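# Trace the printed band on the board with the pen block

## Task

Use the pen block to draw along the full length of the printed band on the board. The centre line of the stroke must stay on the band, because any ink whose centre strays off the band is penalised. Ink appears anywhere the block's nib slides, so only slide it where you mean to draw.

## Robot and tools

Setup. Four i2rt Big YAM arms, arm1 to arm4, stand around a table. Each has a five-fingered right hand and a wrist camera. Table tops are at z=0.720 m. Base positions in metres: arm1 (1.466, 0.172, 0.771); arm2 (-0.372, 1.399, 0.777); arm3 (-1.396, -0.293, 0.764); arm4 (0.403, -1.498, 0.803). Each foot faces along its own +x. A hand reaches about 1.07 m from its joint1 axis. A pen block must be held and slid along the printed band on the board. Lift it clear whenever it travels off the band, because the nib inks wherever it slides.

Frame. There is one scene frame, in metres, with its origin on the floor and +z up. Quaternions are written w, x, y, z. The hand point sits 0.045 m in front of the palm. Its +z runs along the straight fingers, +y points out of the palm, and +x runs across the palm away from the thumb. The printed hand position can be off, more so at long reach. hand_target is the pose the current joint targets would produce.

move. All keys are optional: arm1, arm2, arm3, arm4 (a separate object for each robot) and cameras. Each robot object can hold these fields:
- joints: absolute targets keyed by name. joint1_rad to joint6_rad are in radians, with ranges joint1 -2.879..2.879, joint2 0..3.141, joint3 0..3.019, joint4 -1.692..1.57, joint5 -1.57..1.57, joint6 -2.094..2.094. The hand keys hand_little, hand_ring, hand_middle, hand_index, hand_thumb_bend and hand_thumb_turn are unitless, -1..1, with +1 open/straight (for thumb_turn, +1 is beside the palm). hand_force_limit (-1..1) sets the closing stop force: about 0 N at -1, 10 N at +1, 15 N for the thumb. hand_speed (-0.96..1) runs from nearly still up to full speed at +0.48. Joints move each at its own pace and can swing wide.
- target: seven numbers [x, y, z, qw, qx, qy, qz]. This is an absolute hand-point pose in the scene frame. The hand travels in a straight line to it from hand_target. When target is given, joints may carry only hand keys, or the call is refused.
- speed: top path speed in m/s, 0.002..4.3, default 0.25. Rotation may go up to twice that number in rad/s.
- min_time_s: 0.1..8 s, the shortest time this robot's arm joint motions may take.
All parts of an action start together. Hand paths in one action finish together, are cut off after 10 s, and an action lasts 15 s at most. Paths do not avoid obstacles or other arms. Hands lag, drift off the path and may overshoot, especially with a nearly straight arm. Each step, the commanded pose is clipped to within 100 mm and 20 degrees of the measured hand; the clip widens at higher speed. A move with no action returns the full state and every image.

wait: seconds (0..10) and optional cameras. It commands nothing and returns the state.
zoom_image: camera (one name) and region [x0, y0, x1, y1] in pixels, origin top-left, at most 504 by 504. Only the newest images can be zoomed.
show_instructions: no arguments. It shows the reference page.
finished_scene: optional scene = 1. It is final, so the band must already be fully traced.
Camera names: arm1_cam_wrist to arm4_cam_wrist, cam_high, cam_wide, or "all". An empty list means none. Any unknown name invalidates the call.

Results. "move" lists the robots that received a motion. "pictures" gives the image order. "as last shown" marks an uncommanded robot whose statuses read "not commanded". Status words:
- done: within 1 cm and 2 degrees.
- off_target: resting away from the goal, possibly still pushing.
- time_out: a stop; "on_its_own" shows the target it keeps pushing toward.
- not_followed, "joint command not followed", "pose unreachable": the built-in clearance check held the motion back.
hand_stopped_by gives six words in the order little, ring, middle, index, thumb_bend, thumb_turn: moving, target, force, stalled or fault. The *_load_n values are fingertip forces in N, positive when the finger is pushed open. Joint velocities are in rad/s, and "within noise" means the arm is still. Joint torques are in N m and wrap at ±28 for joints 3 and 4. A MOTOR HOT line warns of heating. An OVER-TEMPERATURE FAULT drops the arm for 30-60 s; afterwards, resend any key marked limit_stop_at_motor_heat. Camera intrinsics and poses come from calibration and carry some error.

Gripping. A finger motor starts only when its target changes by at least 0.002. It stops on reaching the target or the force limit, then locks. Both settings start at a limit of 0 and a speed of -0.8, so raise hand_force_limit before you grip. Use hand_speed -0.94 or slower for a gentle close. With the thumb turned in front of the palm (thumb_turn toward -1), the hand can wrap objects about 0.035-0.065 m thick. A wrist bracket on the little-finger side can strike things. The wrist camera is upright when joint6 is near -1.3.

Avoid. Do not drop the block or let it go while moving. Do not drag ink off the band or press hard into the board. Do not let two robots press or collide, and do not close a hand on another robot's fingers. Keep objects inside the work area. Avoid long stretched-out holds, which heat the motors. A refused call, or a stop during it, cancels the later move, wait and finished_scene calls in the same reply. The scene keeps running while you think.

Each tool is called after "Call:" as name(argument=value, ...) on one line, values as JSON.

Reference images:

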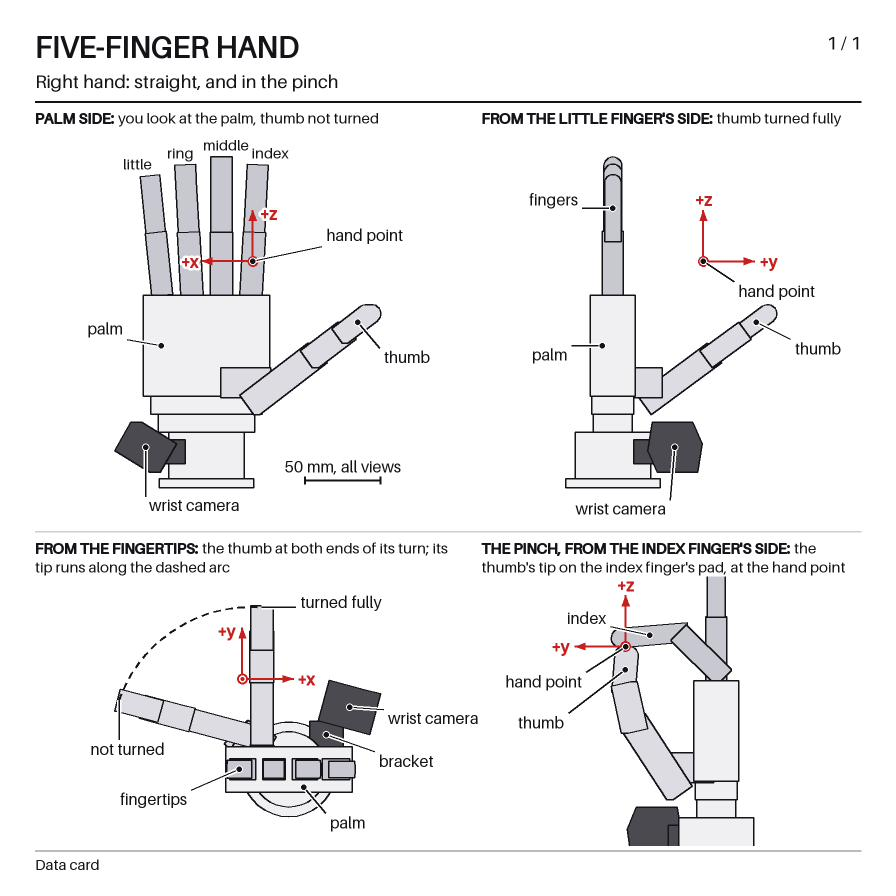

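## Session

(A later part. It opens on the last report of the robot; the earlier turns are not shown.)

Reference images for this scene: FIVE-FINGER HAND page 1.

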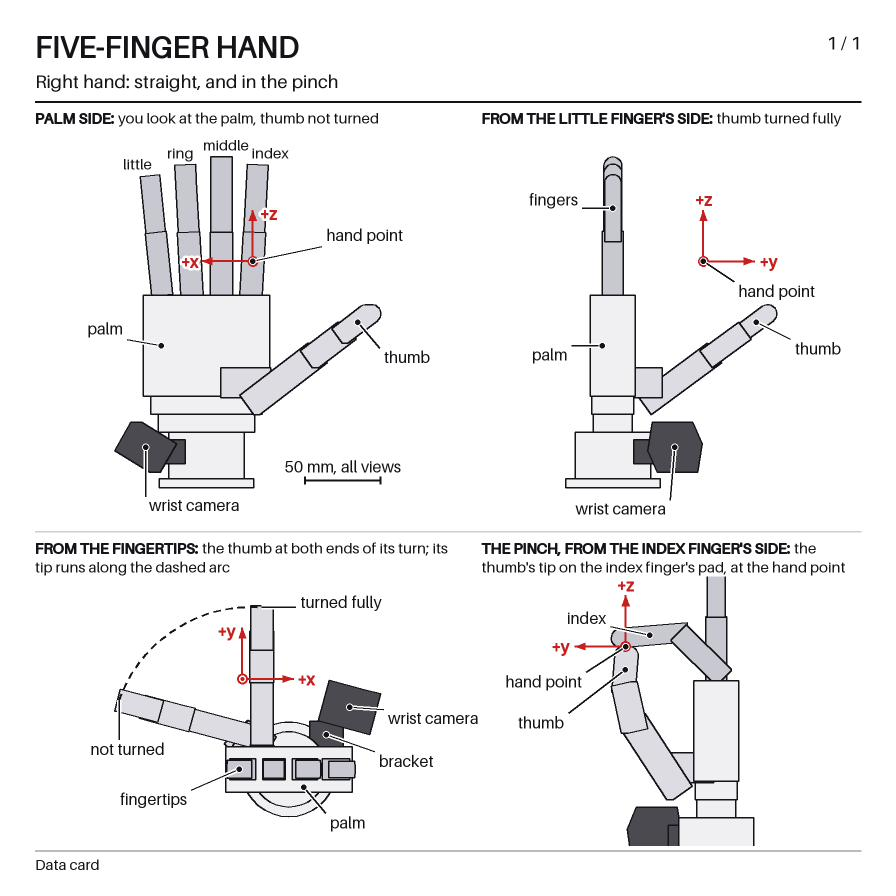

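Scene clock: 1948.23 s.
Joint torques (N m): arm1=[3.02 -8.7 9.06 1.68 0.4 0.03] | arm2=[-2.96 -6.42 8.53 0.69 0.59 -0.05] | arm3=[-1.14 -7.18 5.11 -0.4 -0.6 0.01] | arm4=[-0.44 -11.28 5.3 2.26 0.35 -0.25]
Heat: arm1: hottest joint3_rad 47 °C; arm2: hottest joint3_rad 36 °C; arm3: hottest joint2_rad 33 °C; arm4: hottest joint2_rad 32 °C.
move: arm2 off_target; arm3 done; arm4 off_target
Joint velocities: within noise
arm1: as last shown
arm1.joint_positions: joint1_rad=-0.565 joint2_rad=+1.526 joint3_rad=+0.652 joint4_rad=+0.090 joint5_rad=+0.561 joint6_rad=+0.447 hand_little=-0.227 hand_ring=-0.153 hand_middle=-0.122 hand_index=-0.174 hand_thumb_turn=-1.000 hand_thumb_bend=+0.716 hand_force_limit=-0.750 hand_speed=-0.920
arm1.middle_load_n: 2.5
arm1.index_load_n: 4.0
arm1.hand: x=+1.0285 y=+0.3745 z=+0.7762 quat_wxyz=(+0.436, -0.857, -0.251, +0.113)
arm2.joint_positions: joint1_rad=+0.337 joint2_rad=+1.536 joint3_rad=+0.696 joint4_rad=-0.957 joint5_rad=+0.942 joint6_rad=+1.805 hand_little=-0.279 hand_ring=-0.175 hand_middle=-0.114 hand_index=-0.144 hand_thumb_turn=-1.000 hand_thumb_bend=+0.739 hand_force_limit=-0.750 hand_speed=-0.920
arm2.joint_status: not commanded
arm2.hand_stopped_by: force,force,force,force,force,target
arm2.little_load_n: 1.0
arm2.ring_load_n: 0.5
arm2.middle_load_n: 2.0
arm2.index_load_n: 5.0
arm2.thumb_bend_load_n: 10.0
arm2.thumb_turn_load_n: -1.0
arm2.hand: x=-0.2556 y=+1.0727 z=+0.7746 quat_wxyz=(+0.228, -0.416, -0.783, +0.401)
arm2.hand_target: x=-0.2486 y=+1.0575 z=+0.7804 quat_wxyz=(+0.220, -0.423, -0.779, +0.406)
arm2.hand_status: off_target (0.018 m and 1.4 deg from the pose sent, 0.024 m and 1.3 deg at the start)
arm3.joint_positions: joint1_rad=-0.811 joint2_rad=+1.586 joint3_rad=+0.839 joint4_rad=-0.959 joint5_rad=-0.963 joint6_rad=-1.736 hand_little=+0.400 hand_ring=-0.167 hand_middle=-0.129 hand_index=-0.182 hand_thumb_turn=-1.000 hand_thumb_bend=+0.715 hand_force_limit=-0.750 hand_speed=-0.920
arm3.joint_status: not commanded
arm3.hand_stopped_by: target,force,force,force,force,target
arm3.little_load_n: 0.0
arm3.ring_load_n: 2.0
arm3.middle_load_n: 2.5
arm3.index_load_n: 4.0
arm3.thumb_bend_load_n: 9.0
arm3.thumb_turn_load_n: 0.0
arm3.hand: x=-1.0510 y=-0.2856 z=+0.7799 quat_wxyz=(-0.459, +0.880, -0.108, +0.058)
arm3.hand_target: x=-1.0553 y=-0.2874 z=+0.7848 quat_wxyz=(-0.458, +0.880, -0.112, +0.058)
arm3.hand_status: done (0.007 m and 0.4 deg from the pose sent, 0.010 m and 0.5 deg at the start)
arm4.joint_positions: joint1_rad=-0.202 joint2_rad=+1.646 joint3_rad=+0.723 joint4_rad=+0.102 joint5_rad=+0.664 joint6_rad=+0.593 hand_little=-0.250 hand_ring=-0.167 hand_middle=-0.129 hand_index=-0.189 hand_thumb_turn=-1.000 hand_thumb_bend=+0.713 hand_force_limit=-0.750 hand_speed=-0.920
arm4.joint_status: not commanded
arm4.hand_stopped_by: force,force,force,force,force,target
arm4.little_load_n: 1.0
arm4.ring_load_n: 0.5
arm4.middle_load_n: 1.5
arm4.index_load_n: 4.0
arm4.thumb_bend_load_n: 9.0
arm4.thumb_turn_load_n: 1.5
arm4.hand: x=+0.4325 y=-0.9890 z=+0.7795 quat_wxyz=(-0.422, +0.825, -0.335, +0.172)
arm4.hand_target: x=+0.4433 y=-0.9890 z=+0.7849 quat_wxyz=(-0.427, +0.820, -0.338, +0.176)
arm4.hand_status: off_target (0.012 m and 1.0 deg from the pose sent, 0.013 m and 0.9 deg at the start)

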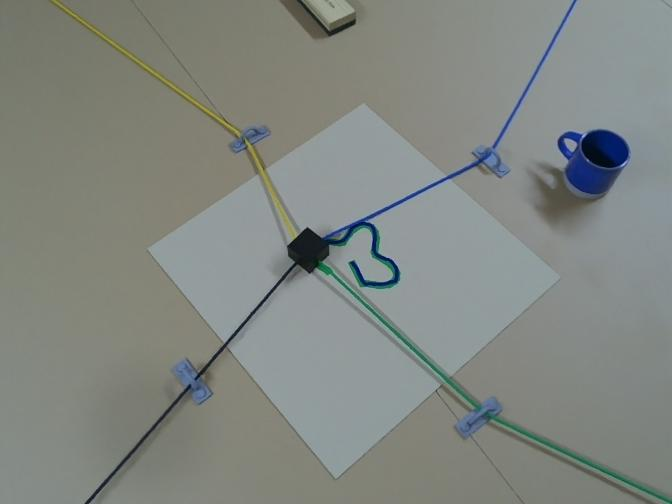

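Call:
move(arm1={"target": [1.0188, 0.3847, 0.790, 0.44313, -0.85123, -0.24408, 0.12706], "speed": 0.1}, arm2={"target": [-0.2465, 1.0504, 0.780, -0.22033, 0.42324, 0.77952, -0.4058], "speed": 0.1}, arm4={"target": [0.4473, -0.9953, 0.785, 0.42692, -0.82008, 0.33801, -0.17596], "speed": 0.1}, cameras=["cam_high"])

Call:
zoom_image(camera="cam_high", region=[280, 210, 340, 270])

Call:
zoom_image(camera="cam_high", region=[305, 225, 355, 275])

Scene clock: 1964.17 s.
Joint torques (N m): arm1=[1.61 -10.46 7.08 2.56 0.23 -0.16] | arm2=[-2.9 -6.65 8.66 0.79 0.61 -0.06] | arm3=[-0.85 -7.3 5.08 -0.38 -0.66 0.01] | arm4=[-0.44 -10.99 5.18 2.24 0.37 -0.27]
Heat: arm1: hottest joint3_rad 46 °C; arm2: hottest joint3_rad 35 °C; arm3: hottest joint2_rad 32 °C; arm4: hottest joint2_rad 32 °C.
move: arm1 off_target; arm2 off_target; arm4 off_target
Joint velocities: within noise
arm1.joint_positions: joint1_rad=-0.574 joint2_rad=+1.526 joint3_rad=+0.652 joint4_rad=+0.090 joint5_rad=+0.545 joint6_rad=+0.442 hand_little=-0.227 hand_ring=-0.153 hand_middle=-0.122 hand_index=-0.174 hand_thumb_turn=-1.000 hand_thumb_bend=+0.716 hand_force_limit=-0.750 hand_speed=-0.920
arm1.joint_status: not commanded
arm1.hand_stopped_by: force,force,force,force,force,target
arm1.little_load_n: 1.0
arm1.ring_load_n: 0.5
arm1.middle_load_n: 2.5
arm1.index_load_n: 4.0
arm1.thumb_bend_load_n: 8.5
arm1.thumb_turn_load_n: 2.5
arm1.hand: x=+1.0291 y=+0.3758 z=+0.7754 quat_wxyz=(+0.432, -0.858, -0.253, +0.115)
arm1.hand_target: x=+1.0191 y=+0.3845 z=+0.7903 quat_wxyz=(+0.444, -0.853, -0.244, +0.127)
arm1.hand_status: off_target (0.020 m and 2.3 deg from the pose sent, 0.020 m and 2.1 deg at the start)
arm2.joint_positions: joint1_rad=+0.328 joint2_rad=+1.549 joint3_rad=+0.710 joint4_rad=-0.949 joint5_rad=+0.944 joint6_rad=+1.789 hand_little=-0.279 hand_ring=-0.175 hand_middle=-0.114 hand_index=-0.144 hand_thumb_turn=-1.000 hand_thumb_bend=+0.739 hand_force_limit=-0.750 hand_speed=-0.920
arm2.joint_status: not commanded
arm2.hand_stopped_by: force,force,force,force,force,target
arm2.little_load_n: 1.0
arm2.ring_load_n: 0.5
arm2.middle_load_n: 1.5
arm2.index_load_n: 5.0
arm2.thumb_bend_load_n: 10.5
arm2.thumb_turn_load_n: -1.0
arm2.hand: x=-0.2538 y=+1.0665 z=+0.7744 quat_wxyz=(+0.229, -0.416, -0.784, +0.401)
arm2.hand_target: x=-0.2469 y=+1.0509 z=+0.7803 quat_wxyz=(+0.220, -0.423, -0.779, +0.406)
arm2.hand_status: off_target (0.019 m and 1.5 deg from the pose sent, 0.025 m and 1.4 deg at the start)
arm3: as last shown
arm3.joint_positions: joint1_rad=-0.812 joint2_rad=+1.586 joint3_rad=+0.839 joint4_rad=-0.963 joint5_rad=-0.961 joint6_rad=-1.736 hand_little=+0.400 hand_ring=-0.167 hand_middle=-0.129 hand_index=-0.182 hand_thumb_turn=-1.000 hand_thumb_bend=+0.715 hand_force_limit=-0.750 hand_speed=-0.920
arm3.ring_load_n: 1.5
arm3.thumb_turn_load_n: 0.5
arm3.hand: x=-1.0518 y=-0.2858 z=+0.7799 quat_wxyz=(-0.458, +0.880, -0.109, +0.056)
arm3.hand_target: x=-1.0554 y=-0.2874 z=+0.7848 quat_wxyz=(-0.458, +0.880, -0.112, +0.058)
arm4.joint_positions: joint1_rad=-0.211 joint2_rad=+1.632 joint3_rad=+0.705 joint4_rad=+0.115 joint5_rad=+0.657 joint6_rad=+0.587 hand_little=-0.250 hand_ring=-0.167 hand_middle=-0.129 hand_index=-0.189 hand_thumb_turn=-1.000 hand_thumb_bend=+0.713 hand_force_limit=-0.750 hand_speed=-0.920
arm4.joint_status: not commanded
arm4.hand_stopped_by: force,force,force,force,force,target
arm4.little_load_n: 1.0
arm4.ring_load_n: 0.5
arm4.middle_load_n: 2.0
arm4.index_load_n: 4.0
arm4.thumb_bend_load_n: 9.0
arm4.thumb_turn_load_n: 1.5
arm4.hand: x=+0.4362 y=-0.9939 z=+0.7807 quat_wxyz=(-0.423, +0.824, -0.336, +0.170)
arm4.hand_target: x=+0.4472 y=-0.9954 z=+0.7849 quat_wxyz=(-0.427, +0.820, -0.338, +0.176)
arm4.hand_status: off_target (0.012 m and 0.9 deg from the pose sent, 0.017 m and 1.0 deg at the start)

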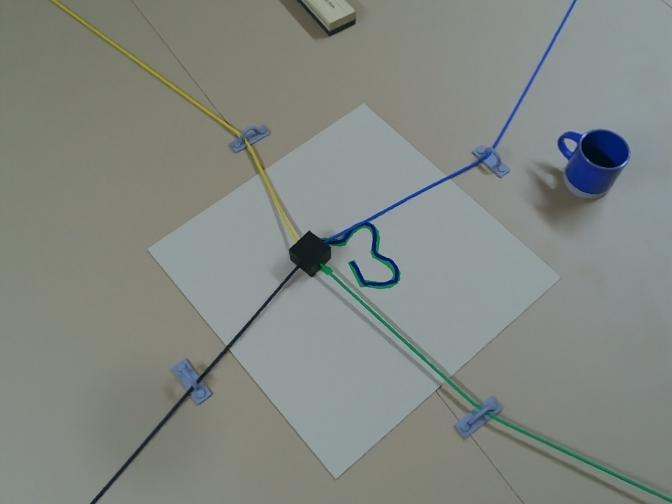

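Scaled by 8.400 from the camera's image (finer frame: 960x720).

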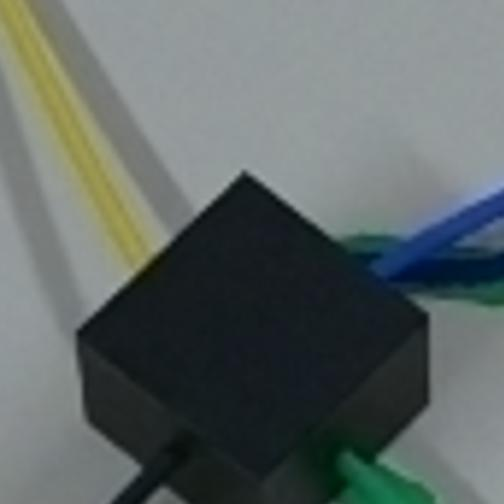

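Scaled by 10.080 from the camera's image (finer frame: 960x720).

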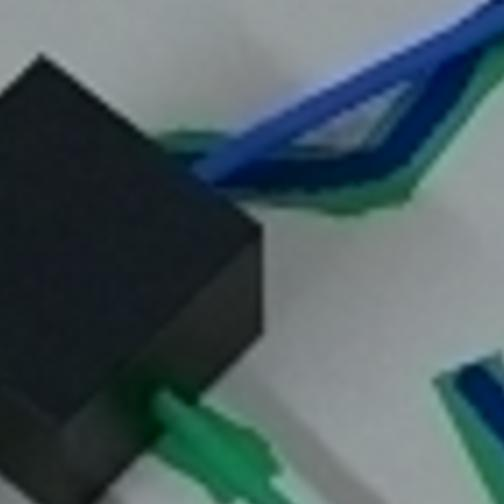

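Call:
move(arm1={"target": [1.0330, 0.3921, 0.790, 0.44313, -0.85123, -0.24408, 0.12706], "speed": 0.1}, arm2={"target": [-0.2443, 1.0427, 0.780, -0.22033, 0.42324, 0.77952, -0.4058], "speed": 0.1}, arm3={"target": [-1.0430, -0.2837, 0.785, 0.45806, -0.87992, 0.11194, -0.05827], "speed": 0.1}, arm4={"target": [0.4512, -1.0017, 0.785, 0.42692, -0.82008, 0.33801, -0.17596], "speed": 0.1}, cameras=["cam_high"])

Call:
zoom_image(camera="cam_high", region=[282, 215, 342, 275])

Call:
zoom_image(camera="cam_high", region=[305, 225, 355, 275])

Scene clock: 1987.57 s.
Joint torques (N m): arm1=[1.49 -10.99 5.53 2.7 0.31 -0.21] | arm2=[-2.9 -6.89 8.75 0.73 0.6 -0.08] | arm3=[-0.03 -5.66 6.93 0.35 -0.8 0.26] | arm4=[-0.32 -10.87 5.2 2.26 0.37 -0.25]
Heat: arm1: hottest joint3_rad 45 °C; arm2: hottest joint3_rad 37 °C; arm3: hottest joint2_rad 32 °C; arm4: hottest joint2_rad 33 °C.
move: arm1 off_target; arm2 off_target; arm3 off_target; arm4 off_target
Joint velocities: within noise
arm1.joint_positions: joint1_rad=-0.605 joint2_rad=+1.511 joint3_rad=+0.645 joint4_rad=+0.108 joint5_rad=+0.519 joint6_rad=+0.422 hand_little=-0.227 hand_ring=-0.153 hand_middle=-0.122 hand_index=-0.174 hand_thumb_turn=-1.000 hand_thumb_bend=+0.716 hand_force_limit=-0.750 hand_speed=-0.920
arm1.joint_status: not commanded
arm1.hand_stopped_by: force,force,force,force,force,target
arm1.little_load_n: 1.0
arm1.ring_load_n: 0.5
arm1.middle_load_n: 2.5
arm1.index_load_n: 4.5
arm1.thumb_bend_load_n: 8.5
arm1.thumb_turn_load_n: 2.5
arm1.hand: x=+1.0322 y=+0.3857 z=+0.7808 quat_wxyz=(+0.434, -0.857, -0.249, +0.122)
arm1.hand_target: x=+1.0330 y=+0.3921 z=+0.7898 quat_wxyz=(+0.444, -0.853, -0.244, +0.127)
arm1.hand_status: off_target (0.011 m and 1.5 deg from the pose sent, 0.022 m and 2.3 deg at the start)
arm2.joint_positions: joint1_rad=+0.318 joint2_rad=+1.562 joint3_rad=+0.728 joint4_rad=-0.940 joint5_rad=+0.946 joint6_rad=+1.773 hand_little=-0.279 hand_ring=-0.175 hand_middle=-0.114 hand_index=-0.144 hand_thumb_turn=-1.000 hand_thumb_bend=+0.739 hand_force_limit=-0.750 hand_speed=-0.920
arm2.joint_status: not commanded
arm2.hand_stopped_by: force,force,force,force,force,target
arm2.little_load_n: 1.0
arm2.ring_load_n: 0.5
arm2.middle_load_n: 1.5
arm2.index_load_n: 5.0
arm2.thumb_bend_load_n: 10.0
arm2.thumb_turn_load_n: -1.0
arm2.hand: x=-0.2514 y=+1.0590 z=+0.7743 quat_wxyz=(+0.229, -0.416, -0.784, +0.401)
arm2.hand_target: x=-0.2446 y=+1.0432 z=+0.7804 quat_wxyz=(+0.220, -0.423, -0.779, +0.406)
arm2.hand_status: off_target (0.019 m and 1.5 deg from the pose sent, 0.026 m and 1.5 deg at the start)
arm3.joint_positions: joint1_rad=-0.806 joint2_rad=+1.586 joint3_rad=+0.839 joint4_rad=-0.963 joint5_rad=-0.961 joint6_rad=-1.724 hand_little=+0.400 hand_ring=-0.167 hand_middle=-0.129 hand_index=-0.182 hand_thumb_turn=-1.000 hand_thumb_bend=+0.715 hand_force_limit=-0.750 hand_speed=-0.920
arm3.joint_status: not commanded
arm3.hand_stopped_by: target,force,force,force,force,target
arm3.little_load_n: 0.0
arm3.ring_load_n: 1.5
arm3.middle_load_n: 2.5
arm3.index_load_n: 4.0
arm3.thumb_bend_load_n: 9.0
arm3.thumb_turn_load_n: 0.5
arm3.hand: x=-1.0525 y=-0.2834 z=+0.7802 quat_wxyz=(-0.459, +0.880, -0.112, +0.052)
arm3.hand_target: x=-1.0431 y=-0.2838 z=+0.7851 quat_wxyz=(-0.458, +0.880, -0.112, +0.058)
arm3.hand_status: off_target (0.011 m and 0.7 deg from the pose sent, 0.010 m and 0.4 deg at the start)
arm4.joint_positions: joint1_rad=-0.221 joint2_rad=+1.619 joint3_rad=+0.685 joint4_rad=+0.125 joint5_rad=+0.651 joint6_rad=+0.578 hand_little=-0.250 hand_ring=-0.167 hand_middle=-0.129 hand_index=-0.189 hand_thumb_turn=-1.000 hand_thumb_bend=+0.713 hand_force_limit=-0.750 hand_speed=-0.920
arm4.joint_status: not commanded
arm4.hand_stopped_by: force,force,force,force,force,target
arm4.little_load_n: 1.0
arm4.ring_load_n: 0.5
arm4.middle_load_n: 1.5
arm4.index_load_n: 4.0
arm4.thumb_bend_load_n: 9.0
arm4.thumb_turn_load_n: 1.0
arm4.hand: x=+0.4409 y=-1.0013 z=+0.7799 quat_wxyz=(-0.422, +0.824, -0.336, +0.171)
arm4.hand_target: x=+0.4511 y=-1.0016 z=+0.7850 quat_wxyz=(-0.427, +0.820, -0.338, +0.176)
arm4.hand_status: off_target (0.011 m and 1.0 deg from the pose sent, 0.018 m and 0.9 deg at the start)

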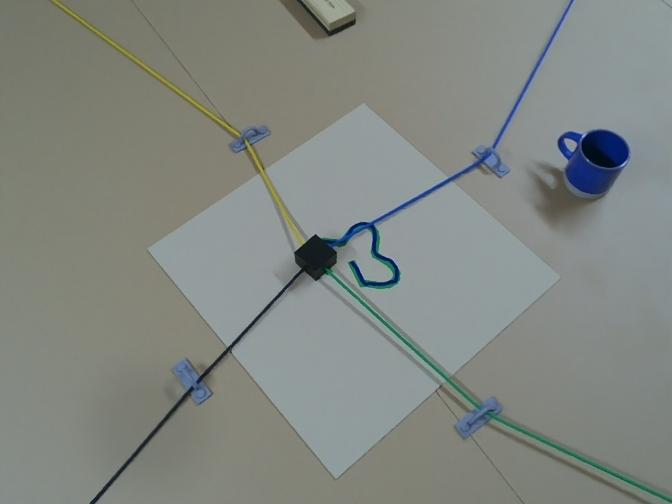

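Scaled by 8.400 from the camera's image (finer frame: 960x720).

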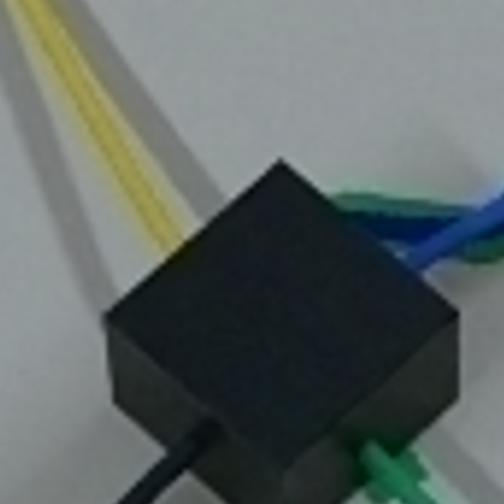

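Scaled by 10.080 from the camera's image (finer frame: 960x720).

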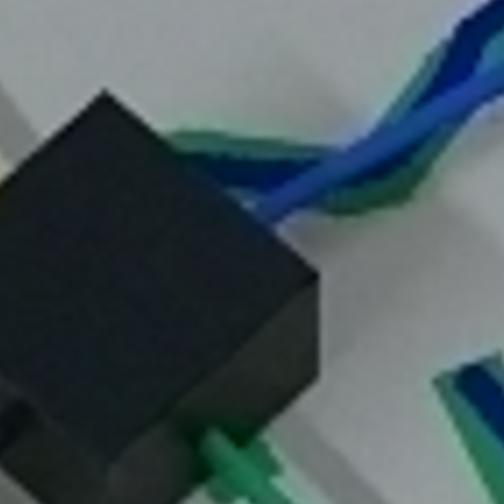

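Call:
move(arm1={"target": [1.0357, 0.3935, 0.790, 0.44313, -0.85123, -0.24408, 0.12706], "speed": 0.1}, arm2={"target": [-0.2418, 1.0340, 0.780, -0.22033, 0.42324, 0.77952, -0.4058], "speed": 0.1}, arm3={"target": [-1.0387, -0.2824, 0.785, 0.45806, -0.87992, 0.11194, -0.05827], "speed": 0.1}, arm4={"target": [0.4548, -1.0077, 0.785, 0.42692, -0.82008, 0.33801, -0.17596], "speed": 0.1}, cameras=["cam_high"])

Call:
zoom_image(camera="cam_high", region=[286, 220, 346, 280])

Call:
zoom_image(camera="cam_high", region=[300, 220, 350, 270])

Scene clock: 2007.50 s.
Joint torques (N m): arm1=[1.38 -11.11 5.56 2.7 0.31 -0.21] | arm2=[-2.96 -7.24 8.8 0.77 0.61 -0.08] | arm3=[0.09 -6.12 7.64 0.53 -0.83 0.27] | arm4=[-0.38 -10.58 5.15 2.25 0.36 -0.24]
Heat: arm1: hottest joint3_rad 44 °C; arm2: hottest joint3_rad 37 °C; arm3: hottest joint2_rad 32 °C; arm4: hottest joint2_rad 32 °C.
move: arm1 off_target; arm2 off_target; arm3 off_target; arm4 off_target
Joint velocities: within noise
arm1.joint_positions: joint1_rad=-0.609 joint2_rad=+1.508 joint3_rad=+0.639 joint4_rad=+0.111 joint5_rad=+0.514 joint6_rad=+0.417 hand_little=-0.227 hand_ring=-0.153 hand_middle=-0.122 hand_index=-0.174 hand_thumb_turn=-1.000 hand_thumb_bend=+0.716 hand_force_limit=-0.750 hand_speed=-0.920
arm1.joint_status: not commanded
arm1.hand_stopped_by: force,force,force,force,force,target
arm1.little_load_n: 1.0
arm1.ring_load_n: 0.5
arm1.middle_load_n: 2.5
arm1.index_load_n: 4.5
arm1.thumb_bend_load_n: 8.5
arm1.thumb_turn_load_n: 2.5
arm1.hand: x=+1.0350 y=+0.3860 z=+0.7797 quat_wxyz=(+0.433, -0.857, -0.251, +0.122)
arm1.hand_target: x=+1.0357 y=+0.3934 z=+0.7899 quat_wxyz=(+0.444, -0.853, -0.244, +0.127)
arm1.hand_status: off_target (0.013 m and 1.7 deg from the pose sent, 0.013 m and 1.5 deg at the start)
arm2.joint_positions: joint1_rad=+0.308 joint2_rad=+1.578 joint3_rad=+0.748 joint4_rad=-0.931 joint5_rad=+0.947 joint6_rad=+1.755 hand_little=-0.279 hand_ring=-0.175 hand_middle=-0.114 hand_index=-0.144 hand_thumb_turn=-1.000 hand_thumb_bend=+0.739 hand_force_limit=-0.750 hand_speed=-0.920
arm2.joint_status: not commanded
arm2.hand_stopped_by: force,force,force,force,force,target
arm2.little_load_n: 1.0
arm2.ring_load_n: 0.5
arm2.middle_load_n: 2.0
arm2.index_load_n: 5.0
arm2.thumb_bend_load_n: 10.0
arm2.thumb_turn_load_n: -1.5
arm2.hand: x=-0.2488 y=+1.0507 z=+0.7742 quat_wxyz=(+0.229, -0.415, -0.784, +0.401)
arm2.hand_target: x=-0.2421 y=+1.0345 z=+0.7804 quat_wxyz=(+0.220, -0.423, -0.779, +0.406)
arm2.hand_status: off_target (0.019 m and 1.6 deg from the pose sent, 0.027 m and 1.5 deg at the start)
arm3.joint_positions: joint1_rad=-0.799 joint2_rad=+1.591 joint3_rad=+0.839 joint4_rad=-0.956 joint5_rad=-0.961 joint6_rad=-1.713 hand_little=+0.400 hand_ring=-0.167 hand_middle=-0.129 hand_index=-0.182 hand_thumb_turn=-1.000 hand_thumb_bend=+0.715 hand_force_limit=-0.750 hand_speed=-0.920
arm3.joint_status: not commanded
arm3.hand_stopped_by: target,force,force,force,force,target
arm3.little_load_n: 0.0
arm3.ring_load_n: 1.5
arm3.middle_load_n: 2.5
arm3.index_load_n: 4.0
arm3.thumb_bend_load_n: 9.0
arm3.thumb_turn_load_n: 0.5
arm3.hand: x=-1.0523 y=-0.2811 z=+0.7787 quat_wxyz=(-0.459, +0.880, -0.114, +0.049)
arm3.hand_target: x=-1.0390 y=-0.2825 z=+0.7852 quat_wxyz=(-0.458, +0.880, -0.112, +0.058)
arm3.hand_status: off_target (0.015 m and 1.1 deg from the pose sent, 0.015 m and 0.7 deg at the start)
arm4.joint_positions: joint1_rad=-0.229 joint2_rad=+1.606 joint3_rad=+0.667 joint4_rad=+0.135 joint5_rad=+0.645 joint6_rad=+0.570 hand_little=-0.250 hand_ring=-0.167 hand_middle=-0.129 hand_index=-0.189 hand_thumb_turn=-1.000 hand_thumb_bend=+0.713 hand_force_limit=-0.750 hand_speed=-0.920
arm4.joint_status: not commanded
arm4.hand_stopped_by: force,force,force,force,force,target
arm4.little_load_n: 1.0
arm4.ring_load_n: 0.5
arm4.middle_load_n: 1.5
arm4.index_load_n: 4.0
arm4.thumb_bend_load_n: 9.0
arm4.thumb_turn_load_n: 1.0
arm4.hand: x=+0.4445 y=-1.0071 z=+0.7802 quat_wxyz=(-0.422, +0.824, -0.336, +0.171)
arm4.hand_target: x=+0.4547 y=-1.0078 z=+0.7849 quat_wxyz=(-0.427, +0.820, -0.338, +0.176)
arm4.hand_status: off_target (0.011 m and 1.0 deg from the pose sent, 0.016 m and 1.0 deg at the start)

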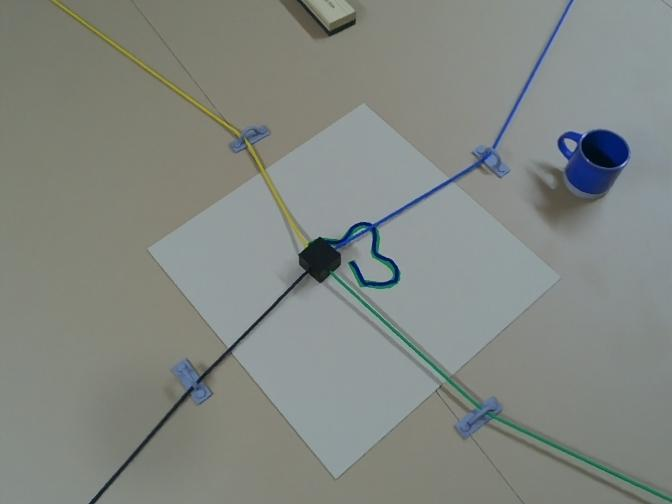

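Scaled by 8.400 from the camera's image (finer frame: 960x720).

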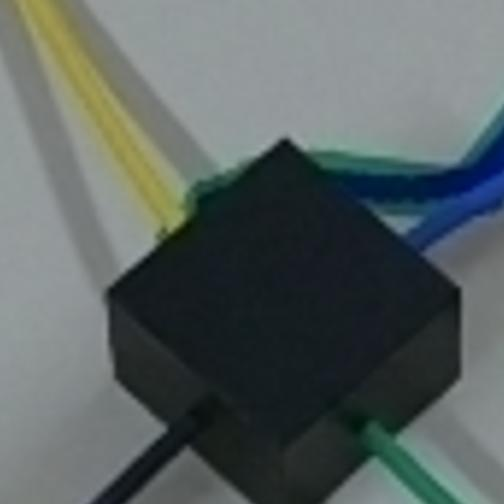

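Scaled by 10.080 from the camera's image (finer frame: 960x720).

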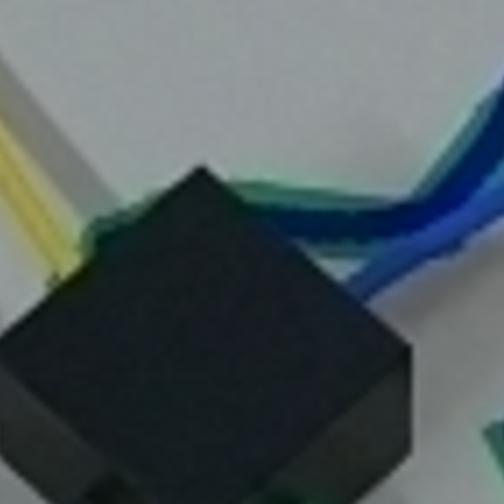

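Call:
move(arm1={"target": [1.0370, 0.3942, 0.790, 0.44313, -0.85123, -0.24408, 0.12706], "speed": 0.1}, arm2={"target": [-0.2399, 1.0275, 0.780, -0.22033, 0.42324, 0.77952, -0.4058], "speed": 0.1}, arm4={"target": [0.4584, -1.0138, 0.785, 0.42692, -0.82008, 0.33801, -0.17596], "speed": 0.1}, cameras=["cam_high"])

Call:
zoom_image(camera="cam_high", region=[292, 225, 352, 285])

Call:
zoom_image(camera="cam_high", region=[300, 220, 350, 270])

Scene clock: 2020.87 s.
Joint torques (N m): arm1=[1.38 -11.05 5.39 2.78 0.28 -0.21] | arm2=[-3.08 -7.36 8.83 0.84 0.62 -0.07] | arm3=[0.15 -5.83 7.6 0.53 -0.82 0.26] | arm4=[-0.5 -10.4 5.15 2.32 0.36 -0.26]
Heat: arm1: hottest joint3_rad 43 °C; arm2: hottest joint3_rad 36 °C; arm3: hottest joint3_rad 33 °C; arm4: hottest joint2_rad 32 °C.
move: arm1 off_target; arm2 off_target; arm4 off_target
Joint velocities: within noise
arm1.joint_positions: joint1_rad=-0.613 joint2_rad=+1.506 joint3_rad=+0.639 joint4_rad=+0.111 joint5_rad=+0.512 joint6_rad=+0.414 hand_little=-0.227 hand_ring=-0.153 hand_middle=-0.122 hand_index=-0.174 hand_thumb_turn=-1.000 hand_thumb_bend=+0.716 hand_force_limit=-0.750 hand_speed=-0.920
arm1.joint_status: not commanded
arm1.hand_stopped_by: force,force,force,force,force,target
arm1.little_load_n: 0.5
arm1.ring_load_n: 0.5
arm1.middle_load_n: 2.0
arm1.index_load_n: 4.5
arm1.thumb_bend_load_n: 8.5
arm1.thumb_turn_load_n: 2.5
arm1.hand: x=+1.0355 y=+0.3875 z=+0.7806 quat_wxyz=(+0.433, -0.857, -0.250, +0.122)
arm1.hand_target: x=+1.0370 y=+0.3942 z=+0.7898 quat_wxyz=(+0.444, -0.853, -0.244, +0.127)
arm1.hand_status: off_target (0.012 m and 1.6 deg from the pose sent, 0.013 m and 1.7 deg at the start)
arm2.joint_positions: joint1_rad=+0.301 joint2_rad=+1.590 joint3_rad=+0.763 joint4_rad=-0.924 joint5_rad=+0.948 joint6_rad=+1.743 hand_little=-0.279 hand_ring=-0.175 hand_middle=-0.114 hand_index=-0.144 hand_thumb_turn=-1.000 hand_thumb_bend=+0.739 hand_force_limit=-0.750 hand_speed=-0.920
arm2.joint_status: not commanded
arm2.hand_stopped_by: force,force,force,force,force,target
arm2.little_load_n: 1.0
arm2.ring_load_n: 0.5
arm2.middle_load_n: 1.5
arm2.index_load_n: 5.0
arm2.thumb_bend_load_n: 10.0
arm2.thumb_turn_load_n: -1.0
arm2.hand: x=-0.2467 y=+1.0444 z=+0.7742 quat_wxyz=(+0.229, -0.415, -0.784, +0.400)
arm2.hand_target: x=-0.2402 y=+1.0280 z=+0.7805 quat_wxyz=(+0.220, -0.423, -0.779, +0.406)
arm2.hand_status: off_target (0.019 m and 1.6 deg from the pose sent, 0.025 m and 1.6 deg at the start)
arm3: as last shown
arm3.joint_positions: joint1_rad=-0.799 joint2_rad=+1.591 joint3_rad=+0.839 joint4_rad=-0.956 joint5_rad=-0.961 joint6_rad=-1.712 hand_little=+0.400 hand_ring=-0.167 hand_middle=-0.129 hand_index=-0.182 hand_thumb_turn=-1.000 hand_thumb_bend=+0.715 hand_force_limit=-0.750 hand_speed=-0.920
arm3.ring_load_n: 2.0
arm3.middle_load_n: 3.0
arm4.joint_positions: joint1_rad=-0.238 joint2_rad=+1.593 joint3_rad=+0.649 joint4_rad=+0.146 joint5_rad=+0.638 joint6_rad=+0.563 hand_little=-0.250 hand_ring=-0.167 hand_middle=-0.129 hand_index=-0.189 hand_thumb_turn=-1.000 hand_thumb_bend=+0.713 hand_force_limit=-0.750 hand_speed=-0.920
arm4.joint_status: not commanded
arm4.hand_stopped_by: force,force,force,force,force,target
arm4.little_load_n: 1.0
arm4.ring_load_n: 0.5
arm4.middle_load_n: 2.0
arm4.index_load_n: 4.0
arm4.thumb_bend_load_n: 9.0
arm4.thumb_turn_load_n: 1.0
arm4.hand: x=+0.4479 y=-1.0126 z=+0.7806 quat_wxyz=(-0.423, +0.824, -0.336, +0.170)
arm4.hand_target: x=+0.4583 y=-1.0137 z=+0.7850 quat_wxyz=(-0.427, +0.820, -0.338, +0.176)
arm4.hand_status: off_target (0.011 m and 1.0 deg from the pose sent, 0.016 m and 1.0 deg at the start)

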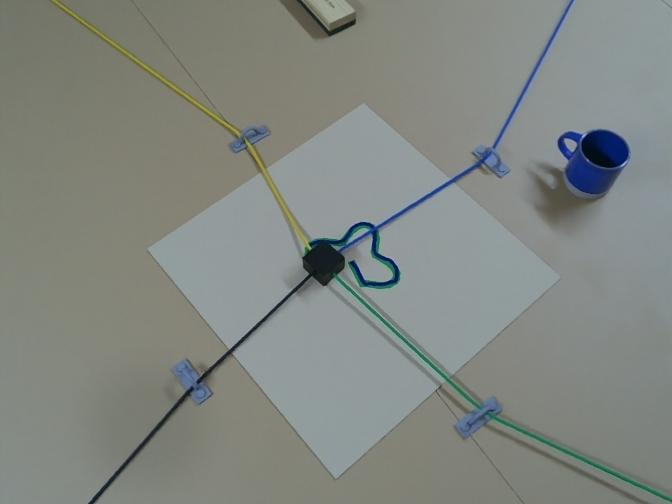

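Scaled by 8.400 from the camera's image (finer frame: 960x720).

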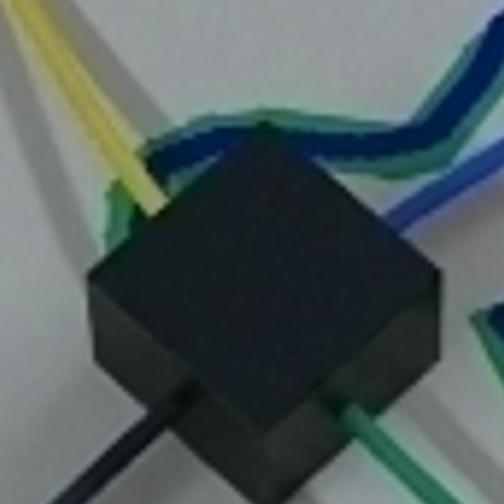

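Scaled by 10.080 from the camera's image (finer frame: 960x720).

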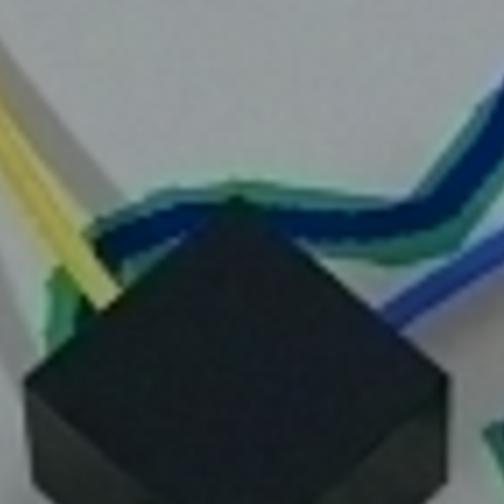

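Call:
move(arm1={"target": [1.0388, 0.3951, 0.790, 0.44313, -0.85123, -0.24408, 0.12706], "speed": 0.1}, arm2={"target": [-0.2382, 1.0217, 0.780, -0.22033, 0.42324, 0.77952, -0.4058], "speed": 0.1}, arm3={"target": [-1.0325, -0.2805, 0.785, 0.45806, -0.87992, 0.11194, -0.05827], "speed": 0.1}, arm4={"target": [0.4620, -1.0198, 0.785, 0.42692, -0.82008, 0.33801, -0.17596], "speed": 0.1}, cameras=["cam_high"])

Call:
zoom_image(camera="cam_high", region=[296, 230, 356, 290])

Call:
zoom_image(camera="cam_high", region=[295, 225, 345, 275])

Scene clock: 2035.70 s.
Joint torques (N m): arm1=[1.44 -10.93 5.56 2.71 0.3 -0.21] | arm2=[-2.96 -7.59 8.88 0.81 0.62 -0.06] | arm3=[0.09 -6.18 8.53 0.46 -0.86 0.28] | arm4=[-0.26 -10.23 5.09 2.26 0.37 -0.26]
Heat: arm1: hottest joint3_rad 43 °C; arm2: hottest joint3_rad 36 °C; arm3: hottest joint3_rad 33 °C; arm4: hottest joint2_rad 32 °C.
move: arm1 off_target; arm2 off_target; arm3 off_target; arm4 off_target
Joint velocities: within noise
arm1.joint_positions: joint1_rad=-0.617 joint2_rad=+1.503 joint3_rad=+0.632 joint4_rad=+0.115 joint5_rad=+0.509 joint6_rad=+0.412 hand_little=-0.227 hand_ring=-0.153 hand_middle=-0.122 hand_index=-0.174 hand_thumb_turn=-1.000 hand_thumb_bend=+0.716 hand_force_limit=-0.750 hand_speed=-0.920
arm1.joint_status: not commanded
arm1.hand_stopped_by: force,force,force,force,force,target
arm1.little_load_n: 0.5
arm1.ring_load_n: 0.5
arm1.middle_load_n: 2.5
arm1.index_load_n: 4.5
arm1.thumb_bend_load_n: 8.5
arm1.thumb_turn_load_n: 2.5
arm1.hand: x=+1.0382 y=+0.3879 z=+0.7797 quat_wxyz=(+0.433, -0.857, -0.250, +0.122)
arm1.hand_target: x=+1.0387 y=+0.3951 z=+0.7899 quat_wxyz=(+0.444, -0.853, -0.244, +0.127)
arm1.hand_status: off_target (0.013 m and 1.7 deg from the pose sent, 0.013 m and 1.6 deg at the start)
arm2.joint_positions: joint1_rad=+0.295 joint2_rad=+1.600 joint3_rad=+0.777 joint4_rad=-0.919 joint5_rad=+0.949 joint6_rad=+1.732 hand_little=-0.279 hand_ring=-0.175 hand_middle=-0.114 hand_index=-0.144 hand_thumb_turn=-1.000 hand_thumb_bend=+0.739 hand_force_limit=-0.750 hand_speed=-0.920
arm2.joint_status: not commanded
arm2.hand_stopped_by: force,force,force,force,force,target
arm2.little_load_n: 1.0
arm2.ring_load_n: 0.5
arm2.middle_load_n: 2.0
arm2.index_load_n: 5.0
arm2.thumb_bend_load_n: 10.0
arm2.thumb_turn_load_n: -1.0
arm2.hand: x=-0.2449 y=+1.0387 z=+0.7741 quat_wxyz=(+0.229, -0.415, -0.784, +0.400)
arm2.hand_target: x=-0.2385 y=+1.0222 z=+0.7805 quat_wxyz=(+0.220, -0.423, -0.779, +0.406)
arm2.hand_status: off_target (0.019 m and 1.6 deg from the pose sent, 0.025 m and 1.6 deg at the start)
arm3.joint_positions: joint1_rad=-0.789 joint2_rad=+1.600 joint3_rad=+0.839 joint4_rad=-0.945 joint5_rad=-0.962 joint6_rad=-1.696 hand_little=+0.400 hand_ring=-0.167 hand_middle=-0.129 hand_index=-0.182 hand_thumb_turn=-1.000 hand_thumb_bend=+0.715 hand_force_limit=-0.750 hand_speed=-0.920
arm3.joint_status: not commanded
arm3.hand_stopped_by: target,force,force,force,force,target
arm3.little_load_n: 0.0
arm3.ring_load_n: 1.5
arm3.middle_load_n: 3.0
arm3.index_load_n: 4.0
arm3.thumb_bend_load_n: 9.0
arm3.thumb_turn_load_n: 0.5
arm3.hand: x=-1.0519 y=-0.2776 z=+0.7760 quat_wxyz=(-0.460, +0.879, -0.116, +0.044)
arm3.hand_target: x=-1.0330 y=-0.2805 z=+0.7854 quat_wxyz=(-0.458, +0.880, -0.112, +0.058)
arm3.hand_status: off_target (0.022 m and 1.7 deg from the pose sent, 0.021 m and 1.1 deg at the start)
arm4.joint_positions: joint1_rad=-0.248 joint2_rad=+1.581 joint3_rad=+0.631 joint4_rad=+0.156 joint5_rad=+0.631 joint6_rad=+0.554 hand_little=-0.250 hand_ring=-0.167 hand_middle=-0.129 hand_index=-0.189 hand_thumb_turn=-1.000 hand_thumb_bend=+0.713 hand_force_limit=-0.750 hand_speed=-0.920
arm4.joint_status: not commanded
arm4.hand_stopped_by: force,force,force,force,force,target
arm4.little_load_n: 1.0
arm4.ring_load_n: 0.5
arm4.middle_load_n: 1.5
arm4.index_load_n: 4.0
arm4.thumb_bend_load_n: 9.5
arm4.thumb_turn_load_n: 1.5
arm4.hand: x=+0.4518 y=-1.0187 z=+0.7805 quat_wxyz=(-0.423, +0.824, -0.336, +0.170)
arm4.hand_target: x=+0.4619 y=-1.0198 z=+0.7849 quat_wxyz=(-0.427, +0.820, -0.338, +0.176)
arm4.hand_status: off_target (0.011 m and 1.0 deg from the pose sent, 0.016 m and 1.0 deg at the start)

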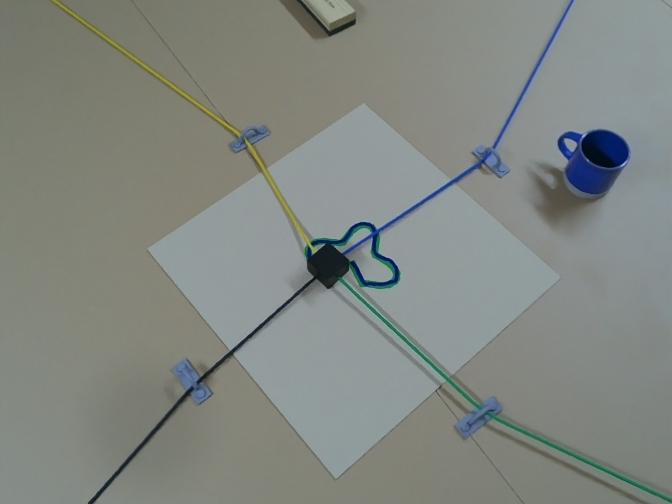

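Scaled by 8.400 from the camera's image (finer frame: 960x720).

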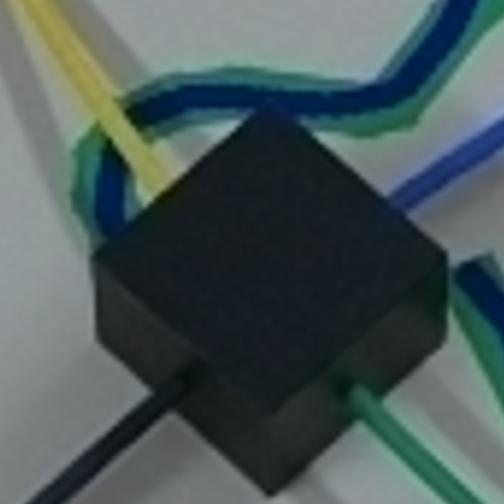

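Scaled by 10.080 from the camera's image (finer frame: 960x720).

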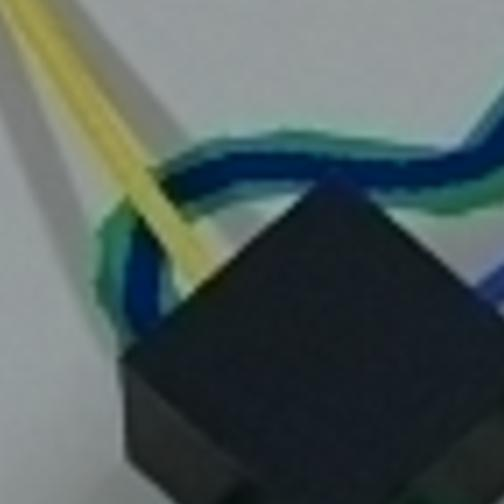

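Call:
move(arm2={"target": [-0.2370, 1.0177, 0.780, -0.22033, 0.42324, 0.77952, -0.4058], "speed": 0.1}, arm4={"target": [0.4641, -1.0233, 0.785, 0.42692, -0.82008, 0.33801, -0.17596], "speed": 0.1}, cameras=["cam_high", "cam_wide"])

Call:
zoom_image(camera="cam_high", region=[296, 230, 356, 290])

Call:
zoom_image(camera="cam_high", region=[300, 215, 410, 295])

Scene clock: 2054.77 s.
Joint torques (N m): arm1=[1.38 -10.99 5.56 2.71 0.29 -0.2] | arm2=[-2.96 -7.65 8.96 0.81 0.63 -0.08] | arm3=[0.21 -5.95 8.62 0.62 -0.85 0.28] | arm4=[-0.38 -10.17 5.01 2.29 0.36 -0.26]
Heat: arm1: hottest joint3_rad 43 °C; arm2: hottest joint3_rad 37 °C; arm3: hottest joint3_rad 34 °C; arm4: hottest joint2_rad 32 °C.
move: arm2 off_target; arm4 off_target
Joint velocities: within noise
arm1, arm3: as last shown
arm1.joint_positions: joint1_rad=-0.617 joint2_rad=+1.503 joint3_rad=+0.632 joint4_rad=+0.115 joint5_rad=+0.509 joint6_rad=+0.411 hand_little=-0.227 hand_ring=-0.153 hand_middle=-0.122 hand_index=-0.174 hand_thumb_turn=-1.000 hand_thumb_bend=+0.716 hand_force_limit=-0.750 hand_speed=-0.920
arm1.little_load_n: 1.0
arm1.hand: x=+1.0382 y=+0.3879 z=+0.7797 quat_wxyz=(+0.433, -0.857, -0.251, +0.122)
arm2.joint_positions: joint1_rad=+0.291 joint2_rad=+1.608 joint3_rad=+0.786 joint4_rad=-0.915 joint5_rad=+0.950 joint6_rad=+1.725 hand_little=-0.279 hand_ring=-0.175 hand_middle=-0.114 hand_index=-0.144 hand_thumb_turn=-1.000 hand_thumb_bend=+0.739 hand_force_limit=-0.750 hand_speed=-0.920
arm2.joint_status: not commanded
arm2.hand_stopped_by: force,force,force,force,force,target
arm2.little_load_n: 1.0
arm2.ring_load_n: 0.5
arm2.middle_load_n: 1.5
arm2.index_load_n: 5.0
arm2.thumb_bend_load_n: 10.5
arm2.thumb_turn_load_n: -1.0
arm2.hand: x=-0.2438 y=+1.0351 z=+0.7740 quat_wxyz=(+0.229, -0.415, -0.784, +0.400)
arm2.hand_target: x=-0.2374 y=+1.0183 z=+0.7805 quat_wxyz=(+0.220, -0.423, -0.779, +0.406)
arm2.hand_status: off_target (0.020 m and 1.6 deg from the pose sent, 0.023 m and 1.6 deg at the start)
arm4.joint_positions: joint1_rad=-0.252 joint2_rad=+1.574 joint3_rad=+0.621 joint4_rad=+0.162 joint5_rad=+0.627 joint6_rad=+0.550 hand_little=-0.250 hand_ring=-0.167 hand_middle=-0.129 hand_index=-0.189 hand_thumb_turn=-1.000 hand_thumb_bend=+0.713 hand_force_limit=-0.750 hand_speed=-0.920
arm4.joint_status: not commanded
arm4.hand_stopped_by: force,force,force,force,force,target
arm4.little_load_n: 1.0
arm4.ring_load_n: 0.5
arm4.middle_load_n: 1.5
arm4.index_load_n: 4.0
arm4.thumb_bend_load_n: 9.0
arm4.thumb_turn_load_n: 1.5
arm4.hand: x=+0.4534 y=-1.0218 z=+0.7807 quat_wxyz=(-0.423, +0.824, -0.336, +0.170)
arm4.hand_target: x=+0.4640 y=-1.0234 z=+0.7848 quat_wxyz=(-0.427, +0.820, -0.338, +0.176)
arm4.hand_status: off_target (0.012 m and 1.0 deg from the pose sent, 0.014 m and 1.0 deg at the start)

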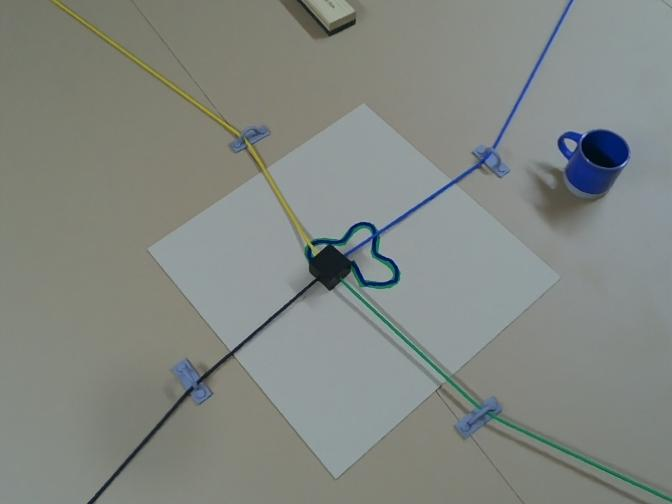

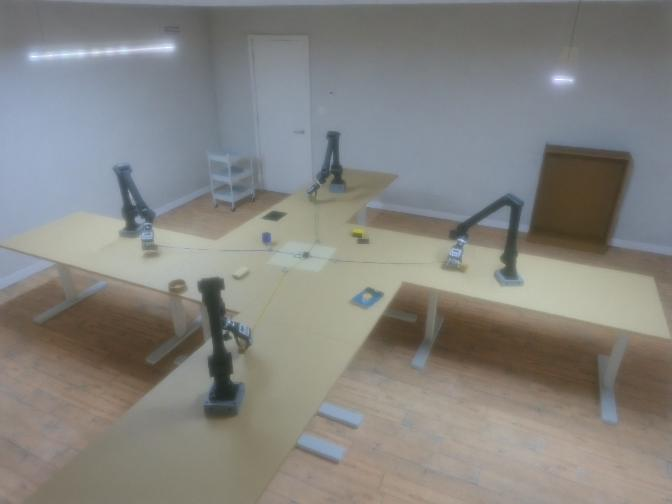

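Scaled by 8.400 from the camera's image (finer frame: 960x720).

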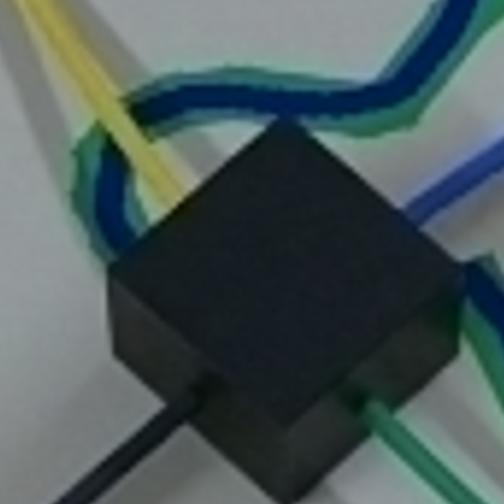

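Scaled by 4.582 from the camera's image (finer frame: 960x720).

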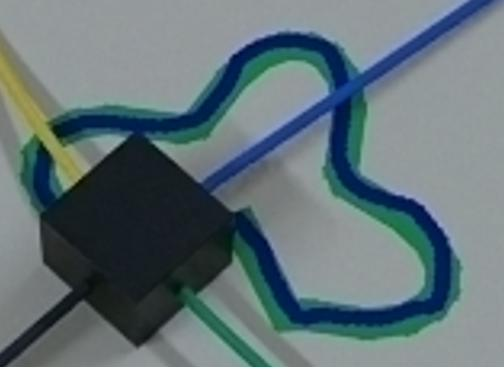

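Call:
move(arm4={"target": [0.4649, -1.0247, 0.785, 0.42692, -0.82008, 0.33801, -0.17596], "speed": 0.1}, cameras=["cam_high"])

Call:
zoom_image(camera="cam_high", region=[296, 230, 356, 290])

Call:
zoom_image(camera="cam_high", region=[340, 215, 410, 295])

Scene clock: 2073.43 s.
Joint torques (N m): arm1=[1.38 -10.99 5.56 2.71 0.29 -0.2] | arm2=[-2.96 -7.59 8.96 0.85 0.61 -0.07] | arm3=[-0.09 -6.07 8.58 0.55 -0.84 0.27] | arm4=[-0.56 -10.05 4.97 2.21 0.38 -0.28]
Heat: arm1: hottest joint3_rad 42 °C; arm2: hottest joint3_rad 36 °C; arm3: hottest joint3_rad 35 °C; arm4: hottest joint2_rad 31 °C.
move: arm4 off_target
Joint velocities: within noise
arm1, arm2, arm3: as last shown
arm1.joint_positions: joint1_rad=-0.617 joint2_rad=+1.503 joint3_rad=+0.632 joint4_rad=+0.115 joint5_rad=+0.509 joint6_rad=+0.410 hand_little=-0.227 hand_ring=-0.153 hand_middle=-0.122 hand_index=-0.174 hand_thumb_turn=-1.000 hand_thumb_bend=+0.716 hand_force_limit=-0.750 hand_speed=-0.920
arm1.hand: x=+1.0382 y=+0.3879 z=+0.7797 quat_wxyz=(+0.433, -0.857, -0.251, +0.121)
arm2.joint_positions: joint1_rad=+0.291 joint2_rad=+1.608 joint3_rad=+0.786 joint4_rad=-0.915 joint5_rad=+0.950 joint6_rad=+1.724 hand_little=-0.279 hand_ring=-0.175 hand_middle=-0.114 hand_index=-0.144 hand_thumb_turn=-1.000 hand_thumb_bend=+0.739 hand_force_limit=-0.750 hand_speed=-0.920
arm2.thumb_bend_load_n: 10.0
arm2.hand: x=-0.2438 y=+1.0352 z=+0.7740 quat_wxyz=(+0.229, -0.415, -0.784, +0.400)
arm2.hand_target: x=-0.2374 y=+1.0183 z=+0.7804 quat_wxyz=(+0.220, -0.423, -0.779, +0.406)
arm3.ring_load_n: 2.0
arm3.middle_load_n: 2.5
arm4.joint_positions: joint1_rad=-0.253 joint2_rad=+1.571 joint3_rad=+0.619 joint4_rad=+0.165 joint5_rad=+0.625 joint6_rad=+0.549 hand_little=-0.250 hand_ring=-0.167 hand_middle=-0.129 hand_index=-0.189 hand_thumb_turn=-1.000 hand_thumb_bend=+0.713 hand_force_limit=-0.750 hand_speed=-0.920
arm4.joint_status: not commanded
arm4.hand_stopped_by: force,force,force,force,force,target
arm4.little_load_n: 1.0
arm4.ring_load_n: 0.0
arm4.middle_load_n: 1.5
arm4.index_load_n: 4.0
arm4.thumb_bend_load_n: 9.0
arm4.thumb_turn_load_n: 1.5
arm4.hand: x=+0.4533 y=-1.0220 z=+0.7815 quat_wxyz=(-0.424, +0.824, -0.336, +0.168)
arm4.hand_target: x=+0.4648 y=-1.0248 z=+0.7848 quat_wxyz=(-0.427, +0.820, -0.338, +0.176)
arm4.hand_status: off_target (0.012 m and 1.0 deg from the pose sent, 0.013 m and 1.0 deg at the start)

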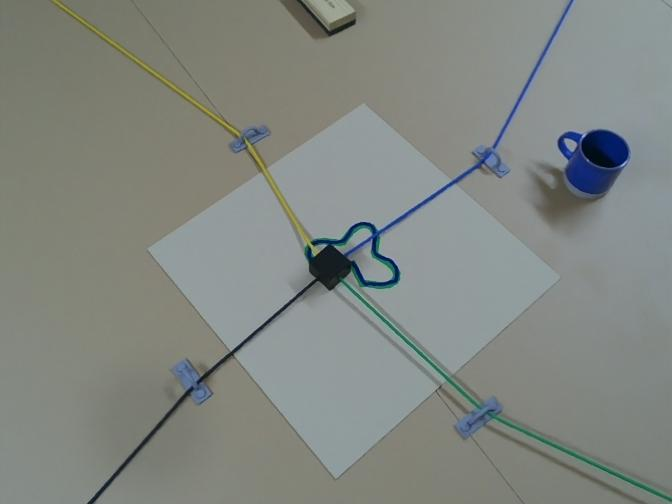

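Scaled by 8.400 from the camera's image (finer frame: 960x720).

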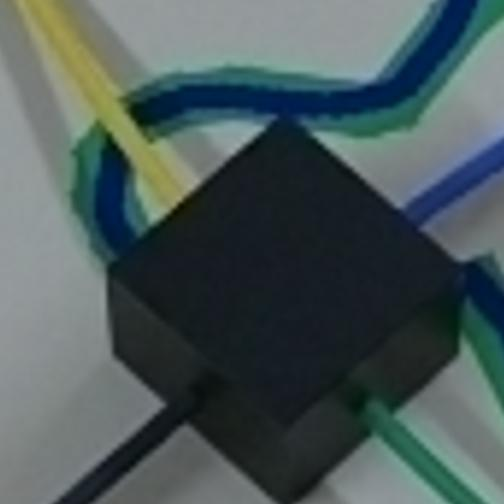

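Scaled by 6.300 from the camera's image (finer frame: 960x720).

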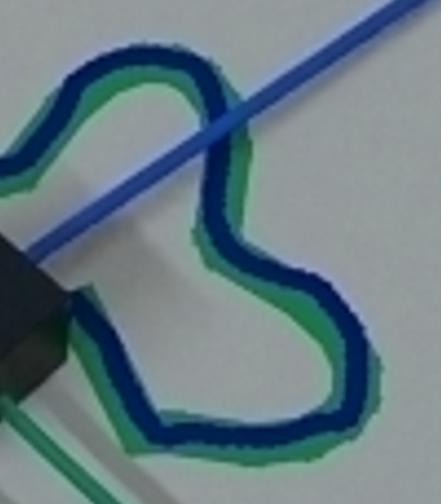

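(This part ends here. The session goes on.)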